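# Close all open drawers without moving the cabinets

## Task

Push every drawer that stands open until it is fully closed, with the cabinets still at their original spots, nothing toppled, and the robot upright at the end (a fallen or leaning robot means failure).

## Robot and tools

ROBOT. A Dexmate Vega. It has a wheeled base with two steering, driven front wheels and a passive rear caster. Its torso folds in a Z through three joints (hip, knee, waist). It has a head with one pan joint and two tilt joints, and two 7-joint arms, each ending in a two-finger gripper with a wrist camera. Seen from above in the start posture it is 0.70 m long and 0.63 m wide (0.91 m with arms folded). Its front edge is 0.35 m ahead of the base origin. It starts in the preset stand (hip 0.469, knee 1.617, waist 1.048). Other presets: stand_high 0.78, 1.57, 0.44; lean_20 0.52, 1.05, 0.18; lean_45 0.52, 1.05, -0.26; low_lean_45 0, 0, -0.79. The chest's forward lean equals knee - hip - waist. Fold the arms before going to low_lean_45. Left fold, in arm-key order: 1, 0.5, -0.6, -2.5, 0, -0.9, 0. Right fold: -1, -0.5, 0.6, -2.5, 0, 0.9, 0.

FRAMES. All positions are in metres. Base frame: the origin is on the floor under the turning point, 0.185 m behind the front axle; x is forward, y left, z up. The odometry frame is the base frame as it was at the scene's start. left_hand and right_hand are printed in the base frame. Each is a point between the fingers, 0.033 m back from the closed tips. The fingers run along the hand's z axis and close along its y axis. The back of the hand, where the camera sits, faces -x. Printed hand positions can be wrong, more so at long reach.

move. One action per call, plus an optional cameras list. An action is base and/or joints (optionally with speeds or min_time_s), or target on its own. Motions start together.
- base: a single key, giving an offset from where the base last measured itself. translate_m is -2 to 2, forward positive. strafe_m is -2 to 2, left positive; it can drift the heading by about 0.02 rad. rotate_rad is -3.2 to 3.2 rad, counter-clockwise positive. The front wheels first steer toward the new direction, which takes about 0.5 s and up to 1.1 s.
- joints: an object of absolute angles in rad, keyed by joint name. Ranges: torso_hip_rad 0 to 1.57; torso_knee_rad 0 to 3.141; torso_waist_rad -1.57 to 1.57 (positive tips the chest back). Left arm: shoulder pitch -3.041 to 3.041 (positive lowers the arm); shoulder yaw -0.423 to 1.523; elbow -3.041 to 0.214 (negative bends it); wrist pitch -1.366 to 1.366 (positive tips the hand down); wrist yaw -1.348 to 1.087. The right arm mirrors the left: negative shoulder pitch lowers it, shoulder yaw is -1.523 to 0.423, negative wrist pitch tips the hand down, wrist yaw is -1.087 to 1.348. Upper-arm roll and forearm roll are -3.041 to 3.041 on both arms. Grippers run from 0 (shut) to 0.785 (open), as each finger's angle. Head: head_pan_rad -2.792 to 2.792, left positive; head_tilt_rad and head_camera_tilt_rad about -1.48 to 1.48 (head_camera_tilt_rad tops out at 1.378); positive tilts down.
- target: an absolute pose for one hand in the base frame. Keys: side ("left"/"right"); x, y, z in m, each -3 to 3; pitch_deg -30 to 95 (90 = fingers down, 0 = level); heading_deg (0 = forward, positive counter-clockwise) and optional roll_deg (default 0), both -360 to 360; optional line_only (true = straight path only, otherwise refused). The check covers only the robot's own body, not furniture. The result is reached, short (with the remaining error; if it says part of a move, resend the same target) or refused with a reason.
- speeds: per-key top speed for base motions in this action. translate_m and strafe_m 0.04 to 0.3 m/s; rotate_rad 0.1 to 0.6 rad/s.
- min_time_s: 0.1 to 8 s, the least time each arm and head motion should take.
- cameras: a list from head_camera, left_wrist_camera, right_wrist_camera, all. [] gives none. If omitted, you get all images only for an action-free call. An action-free move just reports state and images.

wait(seconds 0 to 10) lets time pass with no new command. zoom_image(camera, region [x0, y0, x1, y1] in pixels, top-left origin, at most 504 x 504) enlarges part of that camera's latest image. read_manual(section "licences") returns only licence text. finished_scene(scene = the current scene number) ends the scene for good; the drawers must stay closed afterwards.

RESULTS. The move line reads done, or else the worst status. Per-motion statuses are base_status, joint_status and the hand statuses: done, off_target (stopped away from target, maybe still pushing), contact_stop (an arm strained about 0.6 s; its whole arm or torso group drops its targets), contact_stop_at_<key>, time_out, not_followed (the arm collision check withheld it; the cause is printed), limit_stop_at_motor_heat, unfinished. on_its_own lists anything the robot did uncommanded. base_odometry counts wheel turns only. turned_by_wheels and turned_by_imu are rad since the last result; an IMU turn above 0.03 rad after a straight drive means a bump. base_tilt is in degrees (forward/right). The pictures line gives the image order. Torques and motor temperatures follow arm-joint order. A refused call cancels the later move, wait and finished_scene calls in the same reply; an invalid call (for example an unknown key) does not.

CAUTIONS. The base keeps driving into furniture without stopping, so check for time_out, an IMU turn or a count near zero. Push drawers gently; never slam them or shove cabinets. Nothing prevents tipping, and a fallen robot is finished. Keep the arms from hitting or squeezing each other, fingers included. Avoid torque faults and overheating (MOTOR HOT appears at 65 °C; the arm stops at 80 °C). After any stop, first pull the arm off what it touched. Arms unfolding near furniture can strike it and push the robot back. The robot holds its last command while you think.

Each tool is called as name(argument=value, ...) on one line, values as JSON.

## Session

move(joints={"head_pan_rad": 0, "head_camera_tilt_rad": 0.2}, cameras=["head_camera"])

move(joints={"head_pan_rad": 1.4, "head_camera_tilt_rad": 0.2}, cameras=["head_camera"])

move(joints={"head_pan_rad": 2.7, "head_camera_tilt_rad": 0.2}, cameras=["head_camera"])

move(joints={"head_pan_rad": -1.4, "head_camera_tilt_rad": 0.2}, cameras=["head_camera"])

move(joints={"head_pan_rad": -2.7, "head_camera_tilt_rad": 0.2}, cameras=["head_camera"])

Scene clock: 0.73 s.
Joint torques (N m): left_arm=[4.99 -1.48 -1.29 -5.25 0.32 -2.2 0.02] | right_arm=[-2 0.64 -0.36 -4.21 -0.01 1.76 0.16]
Motor temperatures (°C): left_arm=[27 30 30 30 34 38 35] | right_arm=[29 28 29 31 34 34 35]
move: done
base_odometry: x=+0.000 y=+0.000 heading=+0.000
turned_by_wheels: +0.000
turned_by_imu: +0.000
base_tilt: forward=+0.6 right=-0.1
base_status: not commanded
joint_positions: torso_hip_rad=+0.469 torso_knee_rad=+1.617 torso_waist_rad=+1.048 left_shoulder_pitch_rad=+2.211 left_shoulder_yaw_rad=-0.012 left_upper_arm_roll_rad=-0.018 left_elbow_rad=-1.096 left_forearm_roll_rad=+0.000 left_wrist_pitch_rad=-0.486 left_wrist_yaw_rad=+0.003 left_gripper_rad=+0.005 right_shoulder_pitch_rad=-2.205 right_shoulder_yaw_rad=+0.017 right_upper_arm_roll_rad=+0.000 right_elbow_rad=-1.113 right_forearm_roll_rad=+0.002 right_wrist_pitch_rad=+0.507 right_wrist_yaw_rad=+0.015 right_gripper_rad=+0.005 head_pan_rad=+0.000 head_tilt_rad=+0.000 head_camera_tilt_rad=+0.200
joint_status: all done
chest: x=-0.0111 y=+0.0000 z=+1.4155 quat_wxyz=(+0.999, +0.000, +0.050, +0.000) (m; base frame)
left_hand: x=+0.1837 y=+0.2377 z=+0.5981 quat_wxyz=(+0.408, -0.010, +0.913, +0.007) pitch_deg=+41.8 heading_deg=+1.6 roll_deg=+0.4 back=up (m; base frame)
right_hand: x=+0.2035 y=-0.2175 z=+0.6125 quat_wxyz=(+0.429, +0.006, +0.903, +0.010) pitch_deg=+39.2 heading_deg=+1.0 roll_deg=+1.7 back=up (m; base frame)
pictures: head_camera
Images, in order (width x height): head_camera 896x560.

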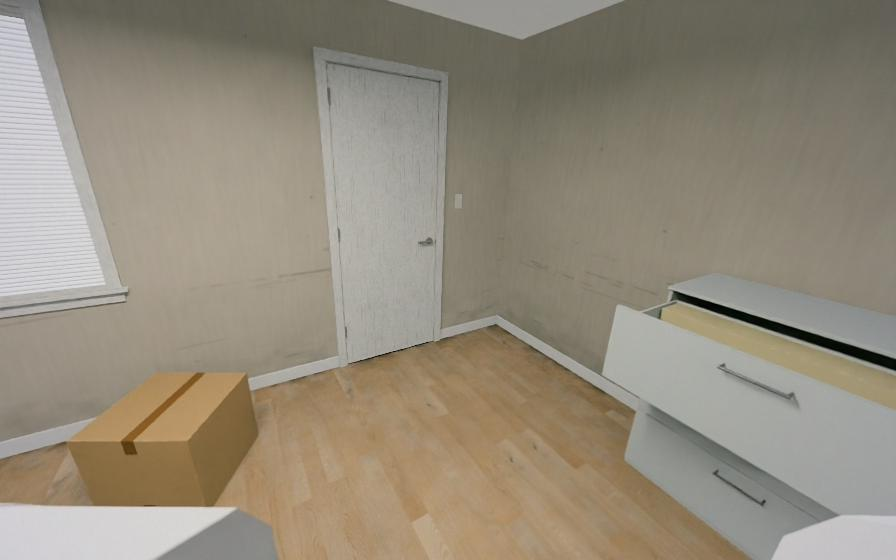

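Scene clock: 2.33 s.
Joint torques (N m): left_arm=[5.98 1.36 -1.61 -4.42 0.18 -2.9 0.29] | right_arm=[-2.18 1.02 -0.61 -4.15 -0.08 2.09 0.08]
move: done
base_odometry: x=+0.000 y=+0.000 heading=+0.000
turned_by_wheels: +0.000
turned_by_imu: +0.000
base_tilt: forward=+0.7 right=-0.1
base_status: not commanded
joint_positions: torso_hip_rad=+0.469 torso_knee_rad=+1.617 torso_waist_rad=+1.048 left_shoulder_pitch_rad=+2.211 left_shoulder_yaw_rad=-0.012 left_upper_arm_roll_rad=-0.018 left_elbow_rad=-1.096 left_forearm_roll_rad=+0.000 left_wrist_pitch_rad=-0.486 left_wrist_yaw_rad=+0.003 left_gripper_rad=+0.005 right_shoulder_pitch_rad=-2.205 right_shoulder_yaw_rad=+0.017 right_upper_arm_roll_rad=+0.000 right_elbow_rad=-1.113 right_forearm_roll_rad=+0.002 right_wrist_pitch_rad=+0.507 right_wrist_yaw_rad=+0.015 right_gripper_rad=+0.005 head_pan_rad=+1.400 head_tilt_rad=+0.000 head_camera_tilt_rad=+0.200
joint_status: all done
chest: x=-0.0111 y=+0.0000 z=+1.4155 quat_wxyz=(+0.999, +0.000, +0.050, +0.000) (m; base frame)
left_hand: x=+0.1837 y=+0.2377 z=+0.5981 quat_wxyz=(+0.408, -0.010, +0.913, +0.007) pitch_deg=+41.8 heading_deg=+1.6 roll_deg=+0.4 back=up (m; base frame)
right_hand: x=+0.2035 y=-0.2175 z=+0.6125 quat_wxyz=(+0.429, +0.006, +0.903, +0.010) pitch_deg=+39.2 heading_deg=+1.0 roll_deg=+1.7 back=up (m; base frame)
pictures: head_camera
Images, in order (width x height): head_camera 896x560.

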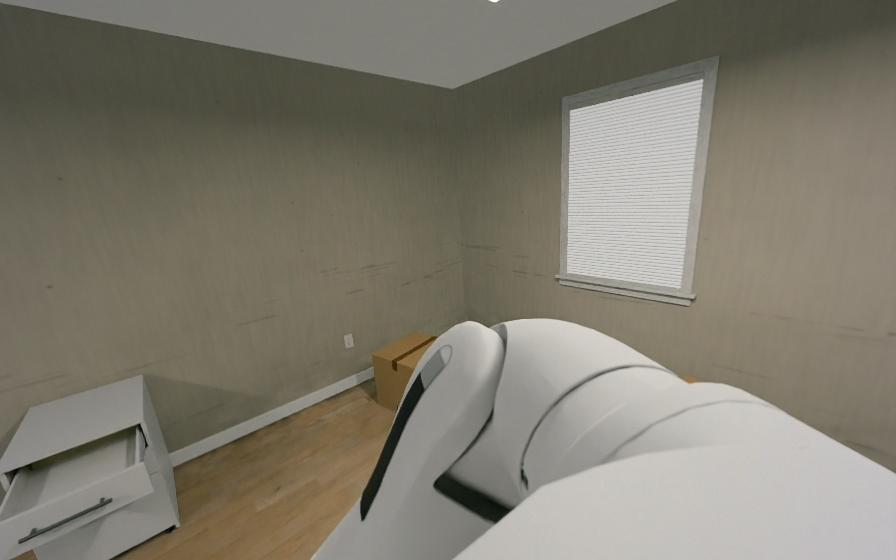

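Scene clock: 3.87 s.
Joint torques (N m): left_arm=[5.11 1.39 -0.89 -5.73 0.03 -1.48 0.48] | right_arm=[-3.49 0.61 -0.65 -4.45 -0.08 1.94 0.13]
move: done
base_odometry: x=+0.000 y=+0.000 heading=+0.000
turned_by_wheels: +0.000
turned_by_imu: +0.000
base_tilt: forward=+0.7 right=-0.1
base_status: not commanded
joint_positions: torso_hip_rad=+0.469 torso_knee_rad=+1.617 torso_waist_rad=+1.048 left_shoulder_pitch_rad=+2.211 left_shoulder_yaw_rad=-0.012 left_upper_arm_roll_rad=-0.018 left_elbow_rad=-1.096 left_forearm_roll_rad=+0.000 left_wrist_pitch_rad=-0.486 left_wrist_yaw_rad=+0.003 left_gripper_rad=+0.005 right_shoulder_pitch_rad=-2.205 right_shoulder_yaw_rad=+0.017 right_upper_arm_roll_rad=+0.000 right_elbow_rad=-1.113 right_forearm_roll_rad=+0.002 right_wrist_pitch_rad=+0.507 right_wrist_yaw_rad=+0.015 right_gripper_rad=+0.005 head_pan_rad=+2.700 head_tilt_rad=+0.000 head_camera_tilt_rad=+0.200
joint_status: all done
chest: x=-0.0111 y=+0.0000 z=+1.4155 quat_wxyz=(+0.999, +0.000, +0.050, +0.000) (m; base frame)
left_hand: x=+0.1837 y=+0.2377 z=+0.5981 quat_wxyz=(+0.408, -0.010, +0.913, +0.007) pitch_deg=+41.8 heading_deg=+1.6 roll_deg=+0.4 back=up (m; base frame)
right_hand: x=+0.2035 y=-0.2175 z=+0.6125 quat_wxyz=(+0.429, +0.006, +0.903, +0.010) pitch_deg=+39.2 heading_deg=+1.0 roll_deg=+1.7 back=up (m; base frame)
pictures: head_camera
Images, in order (width x height): head_camera 896x560.

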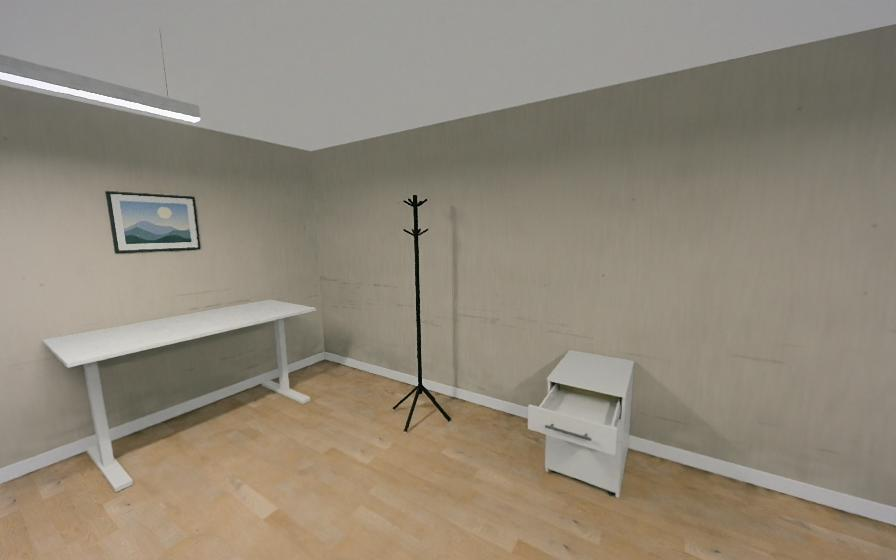

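Scene clock: 7.27 s.
Joint torques (N m): left_arm=[6.47 -0.61 -0.33 -6.27 0.34 -1.58 -0.25] | right_arm=[-2.99 1.88 -0.63 -4.33 -0.01 2.32 0.13]
move: done
base_odometry: x=+0.000 y=+0.000 heading=+0.000
turned_by_wheels: +0.000
turned_by_imu: +0.001
base_tilt: forward=+0.6 right=-0.1
base_status: not commanded
joint_positions: torso_hip_rad=+0.469 torso_knee_rad=+1.617 torso_waist_rad=+1.048 left_shoulder_pitch_rad=+2.211 left_shoulder_yaw_rad=-0.012 left_upper_arm_roll_rad=-0.018 left_elbow_rad=-1.096 left_forearm_roll_rad=+0.000 left_wrist_pitch_rad=-0.486 left_wrist_yaw_rad=+0.003 left_gripper_rad=+0.005 right_shoulder_pitch_rad=-2.205 right_shoulder_yaw_rad=+0.017 right_upper_arm_roll_rad=+0.000 right_elbow_rad=-1.113 right_forearm_roll_rad=+0.002 right_wrist_pitch_rad=+0.507 right_wrist_yaw_rad=+0.015 right_gripper_rad=+0.005 head_pan_rad=-1.400 head_tilt_rad=+0.000 head_camera_tilt_rad=+0.200
joint_status: all done
chest: x=-0.0111 y=+0.0000 z=+1.4155 quat_wxyz=(+0.999, +0.000, +0.050, +0.000) (m; base frame)
left_hand: x=+0.1837 y=+0.2377 z=+0.5981 quat_wxyz=(+0.408, -0.010, +0.913, +0.007) pitch_deg=+41.8 heading_deg=+1.6 roll_deg=+0.4 back=up (m; base frame)
right_hand: x=+0.2035 y=-0.2175 z=+0.6125 quat_wxyz=(+0.429, +0.006, +0.903, +0.010) pitch_deg=+39.2 heading_deg=+1.0 roll_deg=+1.7 back=up (m; base frame)
pictures: head_camera
Images, in order (width x height): head_camera 896x560.

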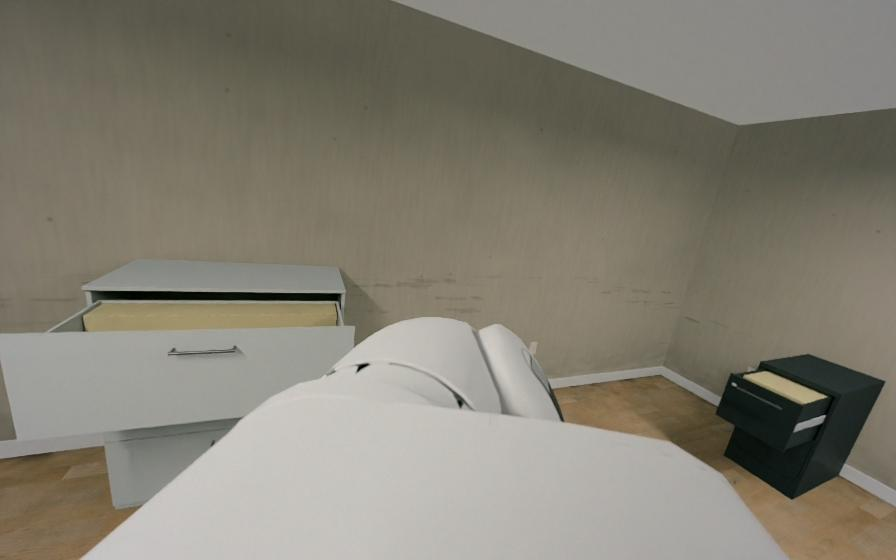

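Scene clock: 8.80 s.
Joint torques (N m): left_arm=[6.17 -0.62 -0.85 -6.38 -0.42 -2.42 0.24] | right_arm=[-2.87 0.75 -0.84 -4.39 0.01 2.95 0.19]
move: done
base_odometry: x=+0.000 y=+0.000 heading=+0.000
turned_by_wheels: +0.000
turned_by_imu: +0.000
base_tilt: forward=+0.7 right=+0.0
base_status: not commanded
joint_positions: torso_hip_rad=+0.469 torso_knee_rad=+1.617 torso_waist_rad=+1.048 left_shoulder_pitch_rad=+2.211 left_shoulder_yaw_rad=-0.012 left_upper_arm_roll_rad=-0.018 left_elbow_rad=-1.096 left_forearm_roll_rad=+0.000 left_wrist_pitch_rad=-0.486 left_wrist_yaw_rad=+0.003 left_gripper_rad=+0.005 right_shoulder_pitch_rad=-2.205 right_shoulder_yaw_rad=+0.017 right_upper_arm_roll_rad=+0.000 right_elbow_rad=-1.113 right_forearm_roll_rad=+0.002 right_wrist_pitch_rad=+0.507 right_wrist_yaw_rad=+0.015 right_gripper_rad=+0.005 head_pan_rad=-2.700 head_tilt_rad=+0.000 head_camera_tilt_rad=+0.200
joint_status: all done
chest: x=-0.0111 y=+0.0000 z=+1.4155 quat_wxyz=(+0.999, +0.000, +0.050, +0.000) (m; base frame)
left_hand: x=+0.1837 y=+0.2377 z=+0.5981 quat_wxyz=(+0.408, -0.010, +0.913, +0.007) pitch_deg=+41.8 heading_deg=+1.6 roll_deg=+0.4 back=up (m; base frame)
right_hand: x=+0.2035 y=-0.2175 z=+0.6125 quat_wxyz=(+0.429, +0.006, +0.903, +0.010) pitch_deg=+39.2 heading_deg=+1.0 roll_deg=+1.7 back=up (m; base frame)
pictures: head_camera
Images, in order (width x height): head_camera 896x560.

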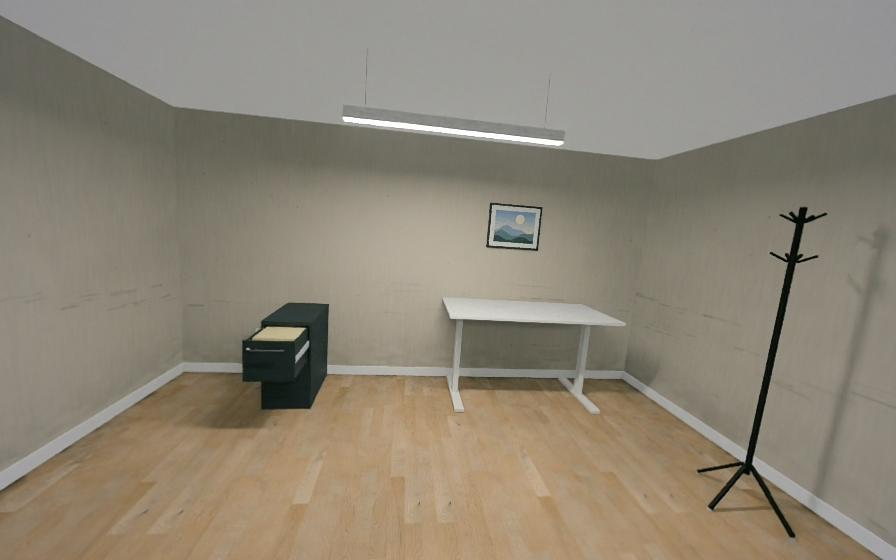

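move(target={"side":"left","x":0.55,"y":0.22,"z":0.90,"pitch_deg":5,"heading_deg":0})

move(base={"rotate_rad": -1.04}, joints={"head_pan_rad": 0, "head_camera_tilt_rad": 0.3}, cameras=["head_camera", "left_wrist_camera"])

Scene clock: 81.30 s.
Joint torques (N m): left_arm=[-6.9 1.89 1.83 -12.43 -0.15 -3.01 0.43] | right_arm=[-3.09 -0.26 -0.6 -3.91 0.01 1.71 0.12]
move: done
base_odometry: x=+0.000 y=+0.000 heading=+0.000
turned_by_wheels: +0.000
turned_by_imu: +0.001
base_tilt: forward=+0.6 right=-0.1
base_status: not commanded
joint_positions: torso_hip_rad=+0.469 torso_knee_rad=+1.617 torso_waist_rad=+1.048 left_shoulder_pitch_rad=+1.840 left_shoulder_yaw_rad=+0.278 left_upper_arm_roll_rad=+0.278 left_elbow_rad=-1.474 left_forearm_roll_rad=-0.198 left_wrist_pitch_rad=-0.433 left_wrist_yaw_rad=+0.265 left_gripper_rad=+0.005 right_shoulder_pitch_rad=-2.205 right_shoulder_yaw_rad=+0.017 right_upper_arm_roll_rad=+0.000 right_elbow_rad=-1.113 right_forearm_roll_rad=+0.002 right_wrist_pitch_rad=+0.507 right_wrist_yaw_rad=+0.015 right_gripper_rad=+0.005 head_pan_rad=-2.700 head_tilt_rad=+0.000 head_camera_tilt_rad=+0.200
joint_status: not commanded
chest: x=-0.0111 y=+0.0000 z=+1.4155 quat_wxyz=(+0.999, +0.000, +0.050, +0.000) (m; base frame)
left_hand: x=+0.5466 y=+0.2211 z=+0.8945 quat_wxyz=(+0.672, +0.000, +0.740, +0.001) pitch_deg=+5.5 heading_deg=+0.1 roll_deg=+0.1 back=up (m; base frame)
left_hand_status: reached (checked arc [a long move; over the whole arc the hand travels 0.48 m to end 0.48 m from its start, up to 0.04 m off the straight line; left_elbow_rad turns most, 0.38 rad; on the way or at its end the hand turns up to 37 deg from its attitude at the start], planned for 1.5 s): 7 mm and 0.5 deg off.
right_hand: x=+0.2035 y=-0.2175 z=+0.6125 quat_wxyz=(+0.429, +0.006, +0.903, +0.010) pitch_deg=+39.2 heading_deg=+1.0 roll_deg=+1.7 back=up (m; base frame)
pictures: none

Scene clock: 84.60 s.
Joint torques (N m): left_arm=[-4.47 3.35 2.32 -11.81 0.18 -3.54 0.24] | right_arm=[-3.21 0.55 -0.77 -4.01 -0.1 1.88 0.13]
move: done
base_odometry: x=+0.001 y=+0.000 heading=-1.042
turned_by_wheels: -1.042
turned_by_imu: -1.021
base_tilt: forward=+0.6 right=-0.1
base_status: done
joint_positions: torso_hip_rad=+0.469 torso_knee_rad=+1.617 torso_waist_rad=+1.048 left_shoulder_pitch_rad=+1.835 left_shoulder_yaw_rad=+0.282 left_upper_arm_roll_rad=+0.282 left_elbow_rad=-1.480 left_forearm_roll_rad=-0.201 left_wrist_pitch_rad=-0.432 left_wrist_yaw_rad=+0.269 left_gripper_rad=+0.005 right_shoulder_pitch_rad=-2.205 right_shoulder_yaw_rad=+0.017 right_upper_arm_roll_rad=+0.000 right_elbow_rad=-1.113 right_forearm_roll_rad=+0.002 right_wrist_pitch_rad=+0.507 right_wrist_yaw_rad=+0.015 right_gripper_rad=+0.005 head_pan_rad=+0.000 head_tilt_rad=+0.000 head_camera_tilt_rad=+0.300
joint_status: all done
chest: x=-0.0111 y=+0.0000 z=+1.4155 quat_wxyz=(+0.999, +0.000, +0.050, +0.000) (m; base frame)
left_hand: x=+0.5499 y=+0.2201 z=+0.8997 quat_wxyz=(+0.675, +0.000, +0.737, +0.000) pitch_deg=+5.0 heading_deg=+0.0 roll_deg=+0.0 back=up (m; base frame)
right_hand: x=+0.2035 y=-0.2175 z=+0.6125 quat_wxyz=(+0.429, +0.006, +0.903, +0.010) pitch_deg=+39.2 heading_deg=+1.0 roll_deg=+1.7 back=up (m; base frame)
pictures: head_camera, left_wrist_camera
Images, in order (width x height): head_camera 896x560, left_wrist_camera 672x420.

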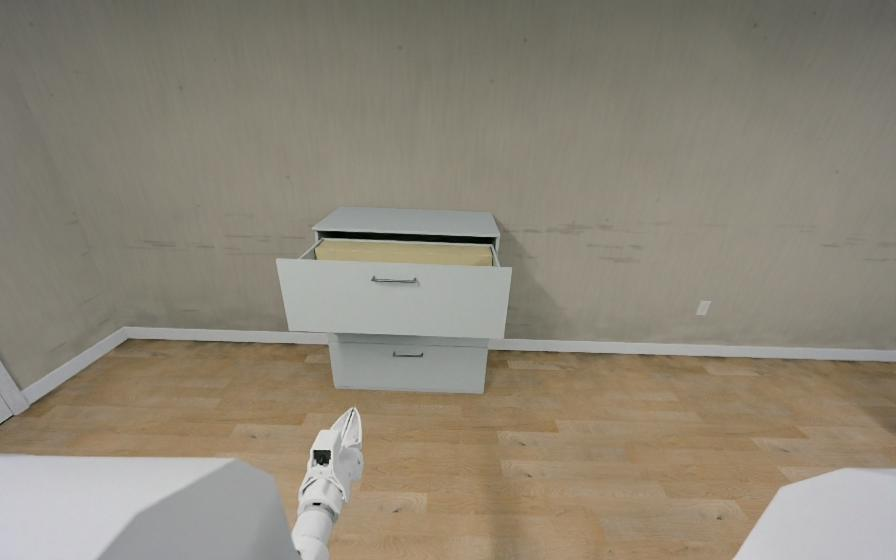

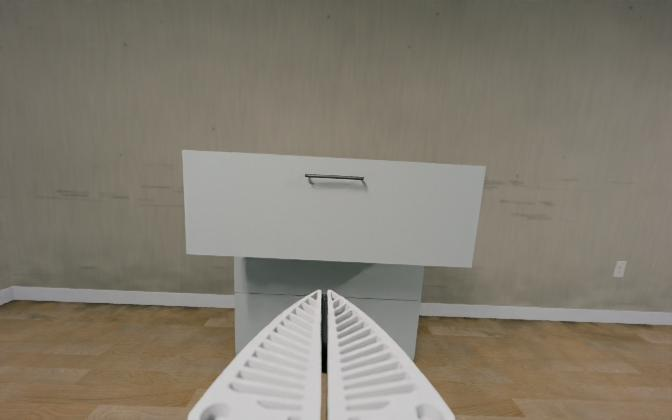

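move(target={"side":"left","x":0.55,"y":0.23,"z":0.86,"pitch_deg":5,"heading_deg":0})

move(base={"rotate_rad": -0.045})

move(base={"translate_m": 0.45}, joints={"head_camera_tilt_rad": 0.4}, cameras=["head_camera", "left_wrist_camera"])

Scene clock: 101.00 s.
Joint torques (N m): left_arm=[-7.46 -2.72 0.52 -9.15 -0.12 -2.64 -0.22] | right_arm=[-3.03 0.51 -0.85 -4.89 0.05 2.57 0.27]
move: done
base_odometry: x=+0.001 y=+0.000 heading=-1.042
turned_by_wheels: +0.000
turned_by_imu: +0.001
base_tilt: forward=+0.6 right=-0.1
base_status: not commanded
joint_positions: torso_hip_rad=+0.469 torso_knee_rad=+1.617 torso_waist_rad=+1.048 left_shoulder_pitch_rad=+1.747 left_shoulder_yaw_rad=+0.245 left_upper_arm_roll_rad=+0.294 left_elbow_rad=-1.216 left_forearm_roll_rad=-0.212 left_wrist_pitch_rad=-0.599 left_wrist_yaw_rad=+0.220 left_gripper_rad=+0.005 right_shoulder_pitch_rad=-2.205 right_shoulder_yaw_rad=+0.017 right_upper_arm_roll_rad=+0.000 right_elbow_rad=-1.113 right_forearm_roll_rad=+0.002 right_wrist_pitch_rad=+0.507 right_wrist_yaw_rad=+0.015 right_gripper_rad=+0.005 head_pan_rad=+0.000 head_tilt_rad=+0.000 head_camera_tilt_rad=+0.300
joint_status: not commanded
chest: x=-0.0111 y=+0.0000 z=+1.4155 quat_wxyz=(+0.999, +0.000, +0.050, +0.000) (m; base frame)
left_hand: x=+0.5499 y=+0.2300 z=+0.8605 quat_wxyz=(+0.675, +0.000, +0.738, +0.000) pitch_deg=+5.0 heading_deg=+0.0 roll_deg=+0.0 back=up (m; base frame)
left_hand_status: reached (straight line, planned for 1.2 s): 0 mm and 0.0 deg off.
right_hand: x=+0.2035 y=-0.2175 z=+0.6125 quat_wxyz=(+0.429, +0.006, +0.903, +0.010) pitch_deg=+39.2 heading_deg=+1.0 roll_deg=+1.7 back=up (m; base frame)
pictures: none

Scene clock: 101.83 s.
Joint torques (N m): left_arm=[-8.73 0.9 0.75 -9.76 -0.2 -3.49 0.13] | right_arm=[-2.41 0.65 -0.81 -3.88 0 2.37 0.2]
move: done
base_odometry: x=+0.001 y=+0.000 heading=-1.086
turned_by_wheels: -0.045
turned_by_imu: -0.044
base_tilt: forward=+0.6 right=-0.1
base_status: done
joint_positions: torso_hip_rad=+0.469 torso_knee_rad=+1.617 torso_waist_rad=+1.048 left_shoulder_pitch_rad=+1.745 left_shoulder_yaw_rad=+0.244 left_upper_arm_roll_rad=+0.295 left_elbow_rad=-1.211 left_forearm_roll_rad=-0.212 left_wrist_pitch_rad=-0.601 left_wrist_yaw_rad=+0.219 left_gripper_rad=+0.005 right_shoulder_pitch_rad=-2.205 right_shoulder_yaw_rad=+0.017 right_upper_arm_roll_rad=+0.000 right_elbow_rad=-1.113 right_forearm_roll_rad=+0.002 right_wrist_pitch_rad=+0.507 right_wrist_yaw_rad=+0.015 right_gripper_rad=+0.005 head_pan_rad=+0.000 head_tilt_rad=+0.000 head_camera_tilt_rad=+0.300
joint_status: not commanded
chest: x=-0.0111 y=+0.0000 z=+1.4155 quat_wxyz=(+0.999, +0.000, +0.050, +0.000) (m; base frame)
left_hand: x=+0.5499 y=+0.2301 z=+0.8599 quat_wxyz=(+0.675, +0.000, +0.738, +0.000) pitch_deg=+5.0 heading_deg=+0.0 roll_deg=+0.0 back=up (m; base frame)
right_hand: x=+0.2035 y=-0.2175 z=+0.6125 quat_wxyz=(+0.429, +0.006, +0.903, +0.010) pitch_deg=+39.2 heading_deg=+1.0 roll_deg=+1.7 back=up (m; base frame)
pictures: none

Scene clock: 105.17 s.
Joint torques (N m): left_arm=[-7.06 -2.67 1.96 -9.18 0.49 -3.84 -0.58] | right_arm=[-3.64 -0.14 -0.55 -4.35 -0.01 2.79 0.12]
move: done
base_odometry: x=+0.212 y=-0.397 heading=-1.087
turned_by_wheels: +0.000
turned_by_imu: +0.000
base_tilt: forward=+0.7 right=+0.0
base_status: done
joint_positions: torso_hip_rad=+0.469 torso_knee_rad=+1.617 torso_waist_rad=+1.048 left_shoulder_pitch_rad=+1.745 left_shoulder_yaw_rad=+0.244 left_upper_arm_roll_rad=+0.295 left_elbow_rad=-1.210 left_forearm_roll_rad=-0.212 left_wrist_pitch_rad=-0.602 left_wrist_yaw_rad=+0.219 left_gripper_rad=+0.005 right_shoulder_pitch_rad=-2.205 right_shoulder_yaw_rad=+0.017 right_upper_arm_roll_rad=+0.000 right_elbow_rad=-1.113 right_forearm_roll_rad=+0.002 right_wrist_pitch_rad=+0.507 right_wrist_yaw_rad=+0.015 right_gripper_rad=+0.005 head_pan_rad=+0.000 head_tilt_rad=+0.000 head_camera_tilt_rad=+0.400
joint_status: all done
chest: x=-0.0111 y=+0.0000 z=+1.4155 quat_wxyz=(+0.999, +0.000, +0.050, +0.000) (m; base frame)
left_hand: x=+0.5499 y=+0.2301 z=+0.8597 quat_wxyz=(+0.675, +0.000, +0.738, +0.000) pitch_deg=+5.0 heading_deg=+0.0 roll_deg=+0.0 back=up (m; base frame)
right_hand: x=+0.2035 y=-0.2175 z=+0.6124 quat_wxyz=(+0.429, +0.006, +0.903, +0.010) pitch_deg=+39.2 heading_deg=+1.0 roll_deg=+1.7 back=up (m; base frame)
pictures: head_camera, left_wrist_camera
Images, in order (width x height): head_camera 896x560, left_wrist_camera 672x420.

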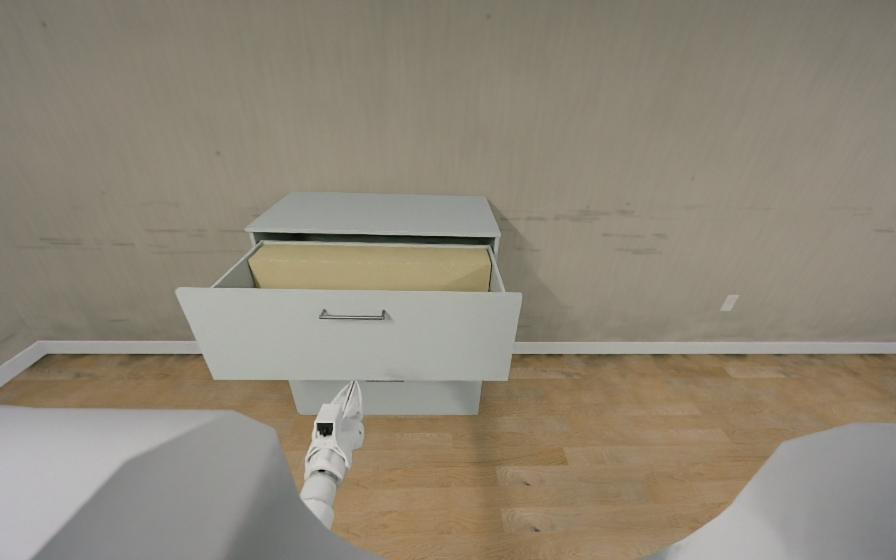

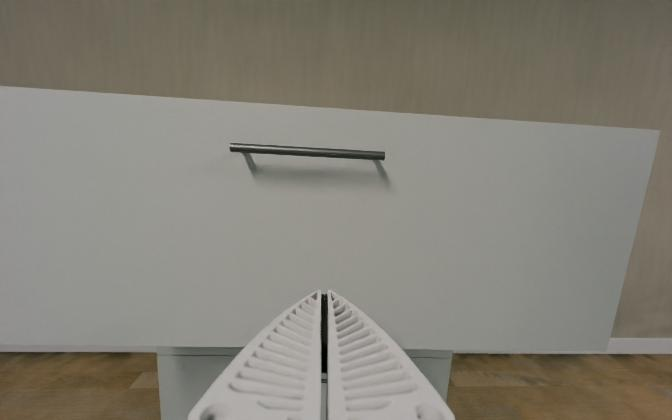

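move(base={"translate_m": 0.38}, speeds={"translate_m": 0.1}, cameras=["head_camera", "left_wrist_camera"])

Scene clock: 116.17 s.
Joint torques (N m): left_arm=[-4.94 -3.29 -1.44 -12.12 0.06 -3.11 -0.61] | right_arm=[-3.29 -0.35 -0.72 -3.85 -0.05 2.18 0.16]
move: done
base_odometry: x=+0.390 y=-0.733 heading=-1.087
turned_by_wheels: +0.000
turned_by_imu: +0.001
base_tilt: forward=+0.7 right=-0.1
base_status: done
joint_positions: torso_hip_rad=+0.469 torso_knee_rad=+1.617 torso_waist_rad=+1.048 left_shoulder_pitch_rad=+1.745 left_shoulder_yaw_rad=+0.244 left_upper_arm_roll_rad=+0.295 left_elbow_rad=-1.210 left_forearm_roll_rad=-0.212 left_wrist_pitch_rad=-0.602 left_wrist_yaw_rad=+0.219 left_gripper_rad=+0.005 right_shoulder_pitch_rad=-2.205 right_shoulder_yaw_rad=+0.017 right_upper_arm_roll_rad=+0.000 right_elbow_rad=-1.113 right_forearm_roll_rad=+0.002 right_wrist_pitch_rad=+0.507 right_wrist_yaw_rad=+0.015 right_gripper_rad=+0.005 head_pan_rad=+0.000 head_tilt_rad=+0.000 head_camera_tilt_rad=+0.400
joint_status: not commanded
chest: x=-0.0111 y=+0.0000 z=+1.4155 quat_wxyz=(+0.999, +0.000, +0.050, +0.000) (m; base frame)
left_hand: x=+0.5498 y=+0.2300 z=+0.8596 quat_wxyz=(+0.675, +0.000, +0.738, +0.000) pitch_deg=+5.0 heading_deg=+0.0 roll_deg=+0.0 back=up (m; base frame)
right_hand: x=+0.2035 y=-0.2175 z=+0.6124 quat_wxyz=(+0.429, +0.006, +0.903, +0.010) pitch_deg=+39.2 heading_deg=+1.0 roll_deg=+1.7 back=up (m; base frame)
pictures: head_camera, left_wrist_camera
Images, in order (width x height): head_camera 896x560, left_wrist_camera 672x420.

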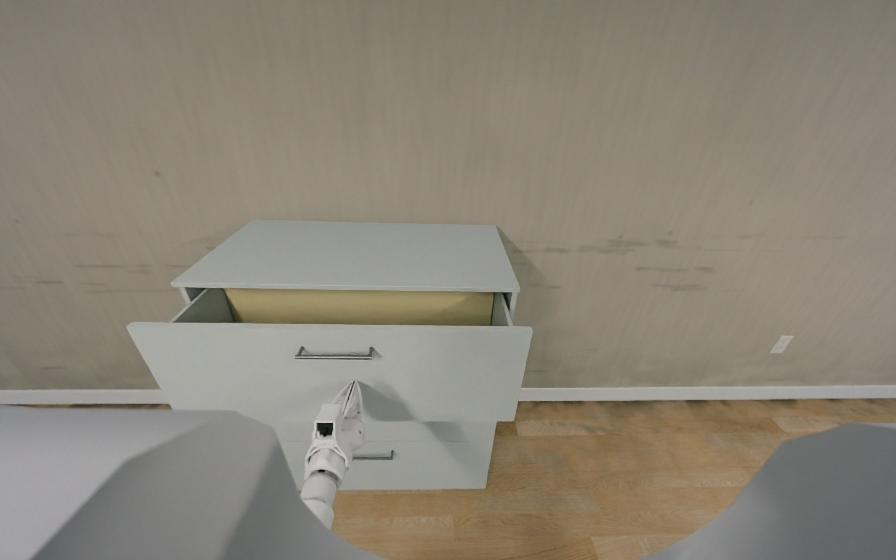

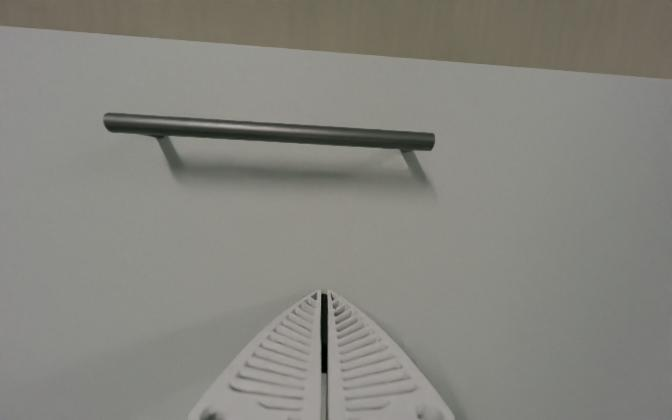

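move(base={"translate_m": 0.10}, speeds={"translate_m": 0.1}, cameras=["head_camera"])

Scene clock: 124.43 s.
Joint torques (N m): left_arm=[-5.32 0.06 -6.1 -11.89 0.37 -3.71 -0.29] | right_arm=[-2.38 0.09 -0.94 -4.55 -0.03 2.16 0.04]
move: done
base_odometry: x=+0.436 y=-0.822 heading=-1.088
turned_by_wheels: +0.000
turned_by_imu: +0.000
base_tilt: forward=+0.7 right=-0.1
base_status: done
joint_positions: torso_hip_rad=+0.469 torso_knee_rad=+1.617 torso_waist_rad=+1.048 left_shoulder_pitch_rad=+1.745 left_shoulder_yaw_rad=+0.244 left_upper_arm_roll_rad=+0.295 left_elbow_rad=-1.210 left_forearm_roll_rad=-0.212 left_wrist_pitch_rad=-0.602 left_wrist_yaw_rad=+0.219 left_gripper_rad=+0.005 right_shoulder_pitch_rad=-2.205 right_shoulder_yaw_rad=+0.017 right_upper_arm_roll_rad=+0.000 right_elbow_rad=-1.113 right_forearm_roll_rad=+0.002 right_wrist_pitch_rad=+0.507 right_wrist_yaw_rad=+0.015 right_gripper_rad=+0.005 head_pan_rad=+0.000 head_tilt_rad=+0.000 head_camera_tilt_rad=+0.400
joint_status: not commanded
chest: x=-0.0111 y=+0.0000 z=+1.4155 quat_wxyz=(+0.999, +0.000, +0.050, +0.000) (m; base frame)
left_hand: x=+0.5498 y=+0.2300 z=+0.8596 quat_wxyz=(+0.675, +0.000, +0.738, +0.000) pitch_deg=+5.0 heading_deg=+0.0 roll_deg=+0.0 back=up (m; base frame)
right_hand: x=+0.2035 y=-0.2175 z=+0.6124 quat_wxyz=(+0.429, +0.006, +0.903, +0.010) pitch_deg=+39.2 heading_deg=+1.0 roll_deg=+1.7 back=up (m; base frame)
pictures: head_camera
Images, in order (width x height): head_camera 896x560.

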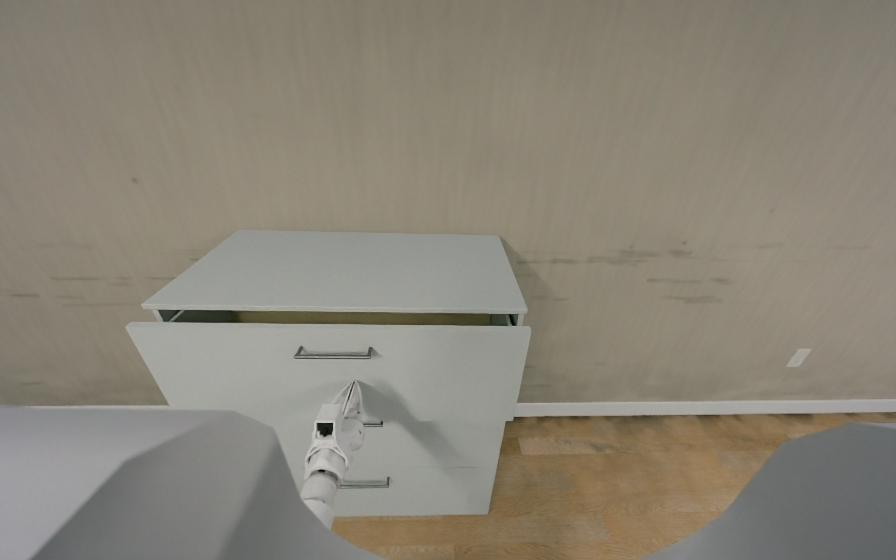

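move(target={"side":"left","x":0.59,"y":0.23,"z":0.86,"pitch_deg":5,"heading_deg":0,"line_only":true}, cameras=["head_camera"])

Scene clock: 129.30 s.
Joint torques (N m): left_arm=[-15.82 -0.83 -0.25 -14.02 0.12 -2.83 -0.72] | right_arm=[-2.27 0.5 -0.92 -4.38 0.03 2.37 0.37]
move: done
base_odometry: x=+0.436 y=-0.822 heading=-1.088
turned_by_wheels: +0.000
turned_by_imu: +0.001
base_tilt: forward=+0.7 right=-0.1
base_status: not commanded
joint_positions: torso_hip_rad=+0.469 torso_knee_rad=+1.617 torso_waist_rad=+1.048 left_shoulder_pitch_rad=+1.636 left_shoulder_yaw_rad=+0.221 left_upper_arm_roll_rad=+0.299 left_elbow_rad=-1.109 left_forearm_roll_rad=-0.225 left_wrist_pitch_rad=-0.591 left_wrist_yaw_rad=+0.194 left_gripper_rad=+0.005 right_shoulder_pitch_rad=-2.205 right_shoulder_yaw_rad=+0.017 right_upper_arm_roll_rad=+0.000 right_elbow_rad=-1.113 right_forearm_roll_rad=+0.002 right_wrist_pitch_rad=+0.507 right_wrist_yaw_rad=+0.015 right_gripper_rad=+0.005 head_pan_rad=+0.000 head_tilt_rad=+0.000 head_camera_tilt_rad=+0.400
joint_status: not commanded
chest: x=-0.0112 y=+0.0000 z=+1.4155 quat_wxyz=(+0.999, +0.000, +0.050, +0.000) (m; base frame)
left_hand: x=+0.5876 y=+0.2302 z=+0.8595 quat_wxyz=(+0.675, +0.000, +0.738, +0.000) pitch_deg=+5.0 heading_deg=+0.0 roll_deg=+0.0 back=up (m; base frame)
left_hand_status: reached (straight line, planned for 0.7 s): 2 mm and 0.1 deg off.
right_hand: x=+0.2034 y=-0.2175 z=+0.6125 quat_wxyz=(+0.429, +0.006, +0.903, +0.010) pitch_deg=+39.2 heading_deg=+1.0 roll_deg=+1.7 back=up (m; base frame)
pictures: head_camera
Images, in order (width x height): head_camera 896x560.

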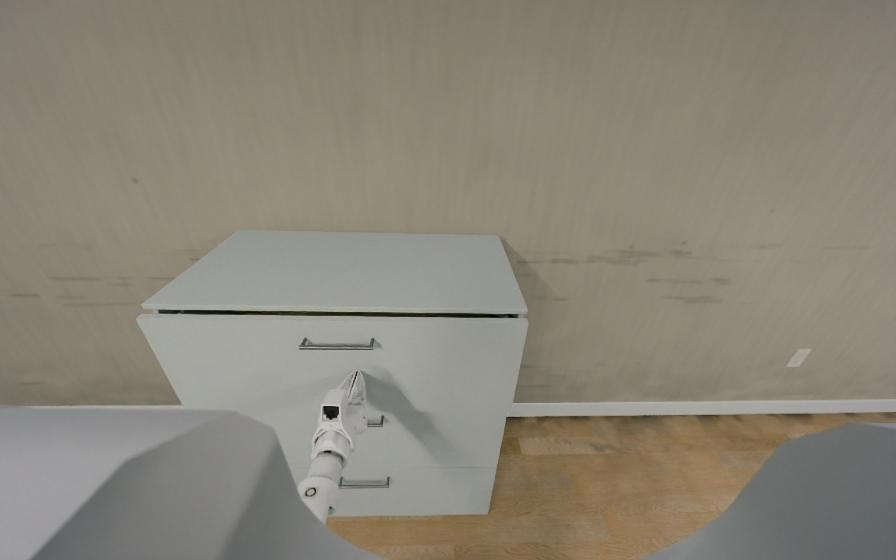

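move(target={"side":"left","x":0.61,"y":0.23,"z":0.86,"pitch_deg":5,"heading_deg":0,"line_only":true}, cameras=["head_camera", "left_wrist_camera"])

zoom_image(camera="head_camera", region=[120, 220, 560, 440])

Scene clock: 133.77 s.
Joint torques (N m): left_arm=[-15.13 0.63 0.64 -14.6 0.46 -3.42 -0.87] | right_arm=[-2.27 1.34 -0.77 -4.49 0.02 2.76 0.24]
move: done
base_odometry: x=+0.436 y=-0.822 heading=-1.087
turned_by_wheels: +0.000
turned_by_imu: +0.001
base_tilt: forward=+0.6 right=+0.0
base_status: not commanded
joint_positions: torso_hip_rad=+0.469 torso_knee_rad=+1.617 torso_waist_rad=+1.048 left_shoulder_pitch_rad=+1.573 left_shoulder_yaw_rad=+0.205 left_upper_arm_roll_rad=+0.301 left_elbow_rad=-1.040 left_forearm_roll_rad=-0.232 left_wrist_pitch_rad=-0.593 left_wrist_yaw_rad=+0.179 left_gripper_rad=+0.005 right_shoulder_pitch_rad=-2.205 right_shoulder_yaw_rad=+0.017 right_upper_arm_roll_rad=+0.000 right_elbow_rad=-1.113 right_forearm_roll_rad=+0.002 right_wrist_pitch_rad=+0.507 right_wrist_yaw_rad=+0.015 right_gripper_rad=+0.005 head_pan_rad=+0.000 head_tilt_rad=+0.000 head_camera_tilt_rad=+0.400
joint_status: not commanded
chest: x=-0.0112 y=+0.0000 z=+1.4155 quat_wxyz=(+0.999, +0.000, +0.050, +0.000) (m; base frame)
left_hand: x=+0.6080 y=+0.2303 z=+0.8594 quat_wxyz=(+0.675, +0.000, +0.738, +0.000) pitch_deg=+5.1 heading_deg=+0.0 roll_deg=+0.0 back=up (m; base frame)
left_hand_status: reached (straight line, planned for 0.6 s): 2 mm and 0.1 deg off.
right_hand: x=+0.2034 y=-0.2175 z=+0.6125 quat_wxyz=(+0.429, +0.006, +0.903, +0.010) pitch_deg=+39.2 heading_deg=+1.0 roll_deg=+1.7 back=up (m; base frame)
pictures: head_camera, left_wrist_camera
Images, in order (width x height): head_camera 896x560, left_wrist_camera 672x420.

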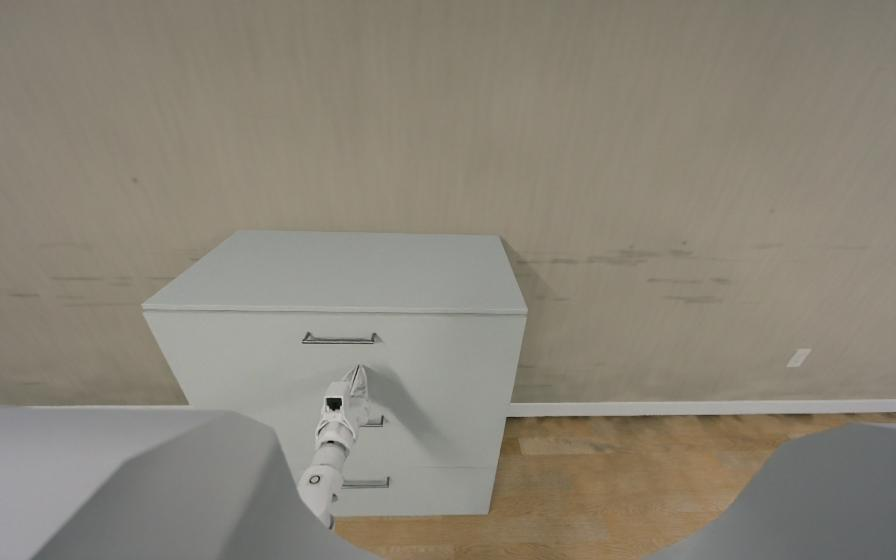

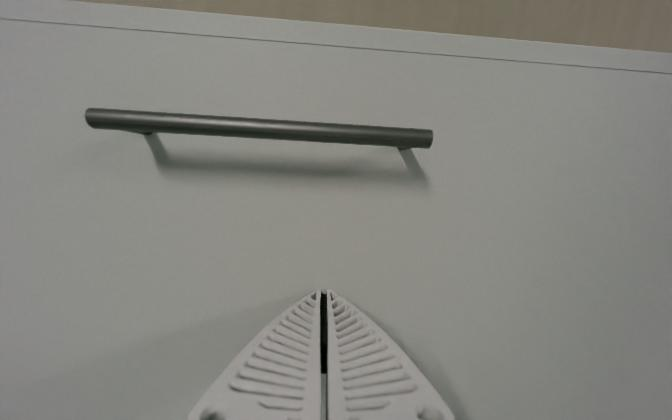

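Scaled by 1.145 from the camera's 896x560 image, which has a finer 960x600 frame.

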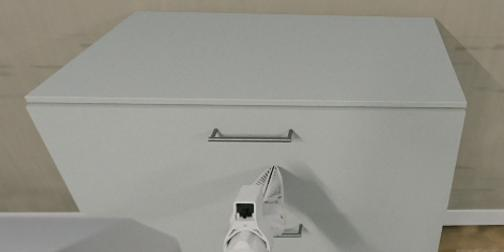

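move(target={"side":"left","x":0.624,"y":0.23,"z":0.86,"pitch_deg":5,"heading_deg":0,"line_only":true}, cameras=["left_wrist_camera"])

Scene clock: 137.53 s.
Joint torques (N m): left_arm=[-35.61 -2.53 -5.84 -23.81 -0.31 -2.71 -0.5] | right_arm=[-2.59 1.08 -0.75 -5 -0.1 2.64 0.21]
move: done
base_odometry: x=+0.436 y=-0.822 heading=-1.087
turned_by_wheels: +0.000
turned_by_imu: +0.001
base_tilt: forward=+0.6 right=-0.1
base_status: not commanded
joint_positions: torso_hip_rad=+0.469 torso_knee_rad=+1.617 torso_waist_rad=+1.048 left_shoulder_pitch_rad=+1.527 left_shoulder_yaw_rad=+0.193 left_upper_arm_roll_rad=+0.303 left_elbow_rad=-0.983 left_forearm_roll_rad=-0.236 left_wrist_pitch_rad=-0.599 left_wrist_yaw_rad=+0.167 left_gripper_rad=+0.005 right_shoulder_pitch_rad=-2.205 right_shoulder_yaw_rad=+0.017 right_upper_arm_roll_rad=+0.000 right_elbow_rad=-1.113 right_forearm_roll_rad=+0.002 right_wrist_pitch_rad=+0.507 right_wrist_yaw_rad=+0.015 right_gripper_rad=+0.005 head_pan_rad=+0.000 head_tilt_rad=+0.000 head_camera_tilt_rad=+0.400
joint_status: not commanded
chest: x=-0.0114 y=+0.0000 z=+1.4155 quat_wxyz=(+0.999, +0.000, +0.050, +0.000) (m; base frame)
left_hand: x=+0.6213 y=+0.2301 z=+0.8583 quat_wxyz=(+0.674, +0.000, +0.738, +0.000) pitch_deg=+5.2 heading_deg=+0.0 roll_deg=+0.0 back=up (m; base frame)
left_hand_status: reached (straight line, planned for 0.5 s): 3 mm and 0.2 deg off.
right_hand: x=+0.2034 y=-0.2175 z=+0.6125 quat_wxyz=(+0.429, +0.006, +0.903, +0.010) pitch_deg=+39.2 heading_deg=+1.0 roll_deg=+1.7 back=up (m; base frame)
pictures: left_wrist_camera
Images, in order (width x height): left_wrist_camera 672x420.

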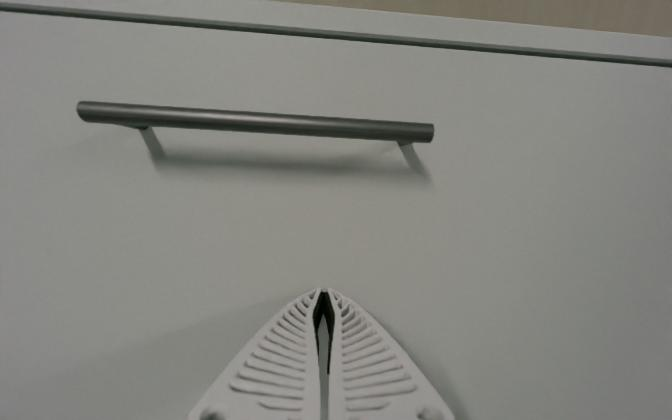

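move(base={"translate_m": -0.25})

move(base={"rotate_rad": -1.571}, joints={"torso_hip_rad": 0.1, "torso_knee_rad": 0.3, "torso_waist_rad": -0.6, "left_shoulder_pitch_rad": 0.99, "left_shoulder_yaw_rad": 0.55, "left_upper_arm_roll_rad": 0.6, "left_elbow_rad": -1.6, "left_forearm_roll_rad": -0.42, "left_wrist_pitch_rad": -0.35, "left_wrist_yaw_rad": 0.54, "right_shoulder_pitch_rad": -1.0, "right_shoulder_yaw_rad": -0.5, "right_upper_arm_roll_rad": 0.6, "right_elbow_rad": -2.5, "right_forearm_roll_rad": 0, "right_wrist_pitch_rad": 0.9, "right_wrist_yaw_rad": 0, "head_pan_rad": 0, "head_camera_tilt_rad": -0.5}, cameras=["head_camera", "left_wrist_camera"])

Scene clock: 151.50 s.
Joint torques (N m): left_arm=[-12.07 0.4 -4.41 -12.38 -0.38 -2.15 -0.4] | right_arm=[-3.22 1.14 -0.94 -5.65 0.04 1.94 0.23]
move: done
base_odometry: x=+0.319 y=-0.601 heading=-1.087
turned_by_wheels: +0.000
turned_by_imu: +0.002
base_tilt: forward=+0.6 right=-0.1
base_status: done
joint_positions: torso_hip_rad=+0.469 torso_knee_rad=+1.617 torso_waist_rad=+1.048 left_shoulder_pitch_rad=+1.521 left_shoulder_yaw_rad=+0.192 left_upper_arm_roll_rad=+0.303 left_elbow_rad=-0.978 left_forearm_roll_rad=-0.236 left_wrist_pitch_rad=-0.600 left_wrist_yaw_rad=+0.166 left_gripper_rad=+0.005 right_shoulder_pitch_rad=-2.205 right_shoulder_yaw_rad=+0.017 right_upper_arm_roll_rad=+0.000 right_elbow_rad=-1.113 right_forearm_roll_rad=+0.002 right_wrist_pitch_rad=+0.507 right_wrist_yaw_rad=+0.015 right_gripper_rad=+0.005 head_pan_rad=+0.000 head_tilt_rad=+0.000 head_camera_tilt_rad=+0.400
joint_status: not commanded
chest: x=-0.0112 y=+0.0000 z=+1.4155 quat_wxyz=(+0.999, +0.000, +0.050, +0.000) (m; base frame)
left_hand: x=+0.6238 y=+0.2300 z=+0.8596 quat_wxyz=(+0.675, +0.000, +0.738, +0.000) pitch_deg=+5.0 heading_deg=+0.0 roll_deg=+0.0 back=up (m; base frame)
right_hand: x=+0.2034 y=-0.2175 z=+0.6125 quat_wxyz=(+0.429, +0.006, +0.903, +0.010) pitch_deg=+39.2 heading_deg=+1.0 roll_deg=+1.7 back=up (m; base frame)
pictures: none

Scene clock: 158.90 s.
Joint torques (N m): left_arm=[-9.31 2.89 -3.43 -12.32 0.31 -1.77 0.51] | right_arm=[11.94 -7.99 7.51 -6.18 1.37 -0.33 -1.41]
move: done
base_odometry: x=+0.320 y=-0.602 heading=-2.660
turned_by_wheels: -1.573
turned_by_imu: -1.540
base_tilt: forward=+0.7 right=-0.1
base_status: done
joint_positions: torso_hip_rad=+0.100 torso_knee_rad=+0.300 torso_waist_rad=-0.600 left_shoulder_pitch_rad=+0.990 left_shoulder_yaw_rad=+0.550 left_upper_arm_roll_rad=+0.600 left_elbow_rad=-1.600 left_forearm_roll_rad=-0.420 left_wrist_pitch_rad=-0.350 left_wrist_yaw_rad=+0.540 left_gripper_rad=+0.005 right_shoulder_pitch_rad=-1.001 right_shoulder_yaw_rad=-0.500 right_upper_arm_roll_rad=+0.599 right_elbow_rad=-2.499 right_forearm_roll_rad=+0.000 right_wrist_pitch_rad=+0.900 right_wrist_yaw_rad=+0.000 right_gripper_rad=+0.005 head_pan_rad=+0.000 head_tilt_rad=+0.000 head_camera_tilt_rad=-0.500
joint_status: all done
chest: x=+0.0495 y=+0.0000 z=+0.9533 quat_wxyz=(+0.921, +0.000, +0.389, +0.000) (m; base frame)
left_hand: x=+0.6286 y=+0.1923 z=+0.4484 quat_wxyz=(+0.659, +0.004, +0.752, -0.007) pitch_deg=+7.6 heading_deg=-0.9 roll_deg=-0.3 back=up (m; base frame)
right_hand: x=+0.2345 y=-0.1537 z=+1.1918 quat_wxyz=(+0.925, -0.298, -0.086, -0.221) pitch_deg=-53.8 heading_deg=+92.6 roll_deg=+60.6 back=down (m; base frame)
pictures: head_camera, left_wrist_camera
Images, in order (width x height): head_camera 896x560, left_wrist_camera 672x420.

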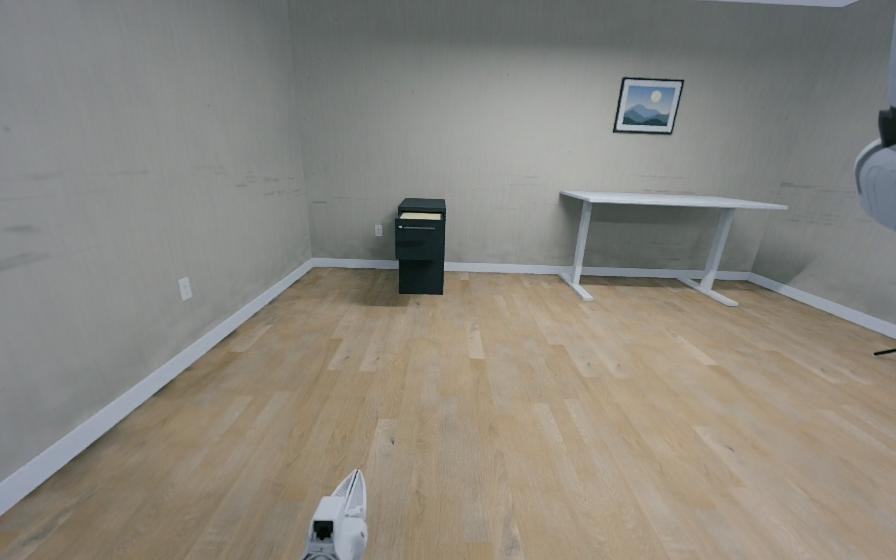

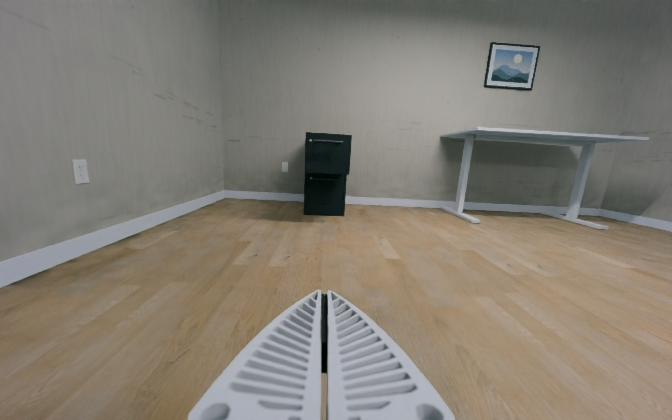

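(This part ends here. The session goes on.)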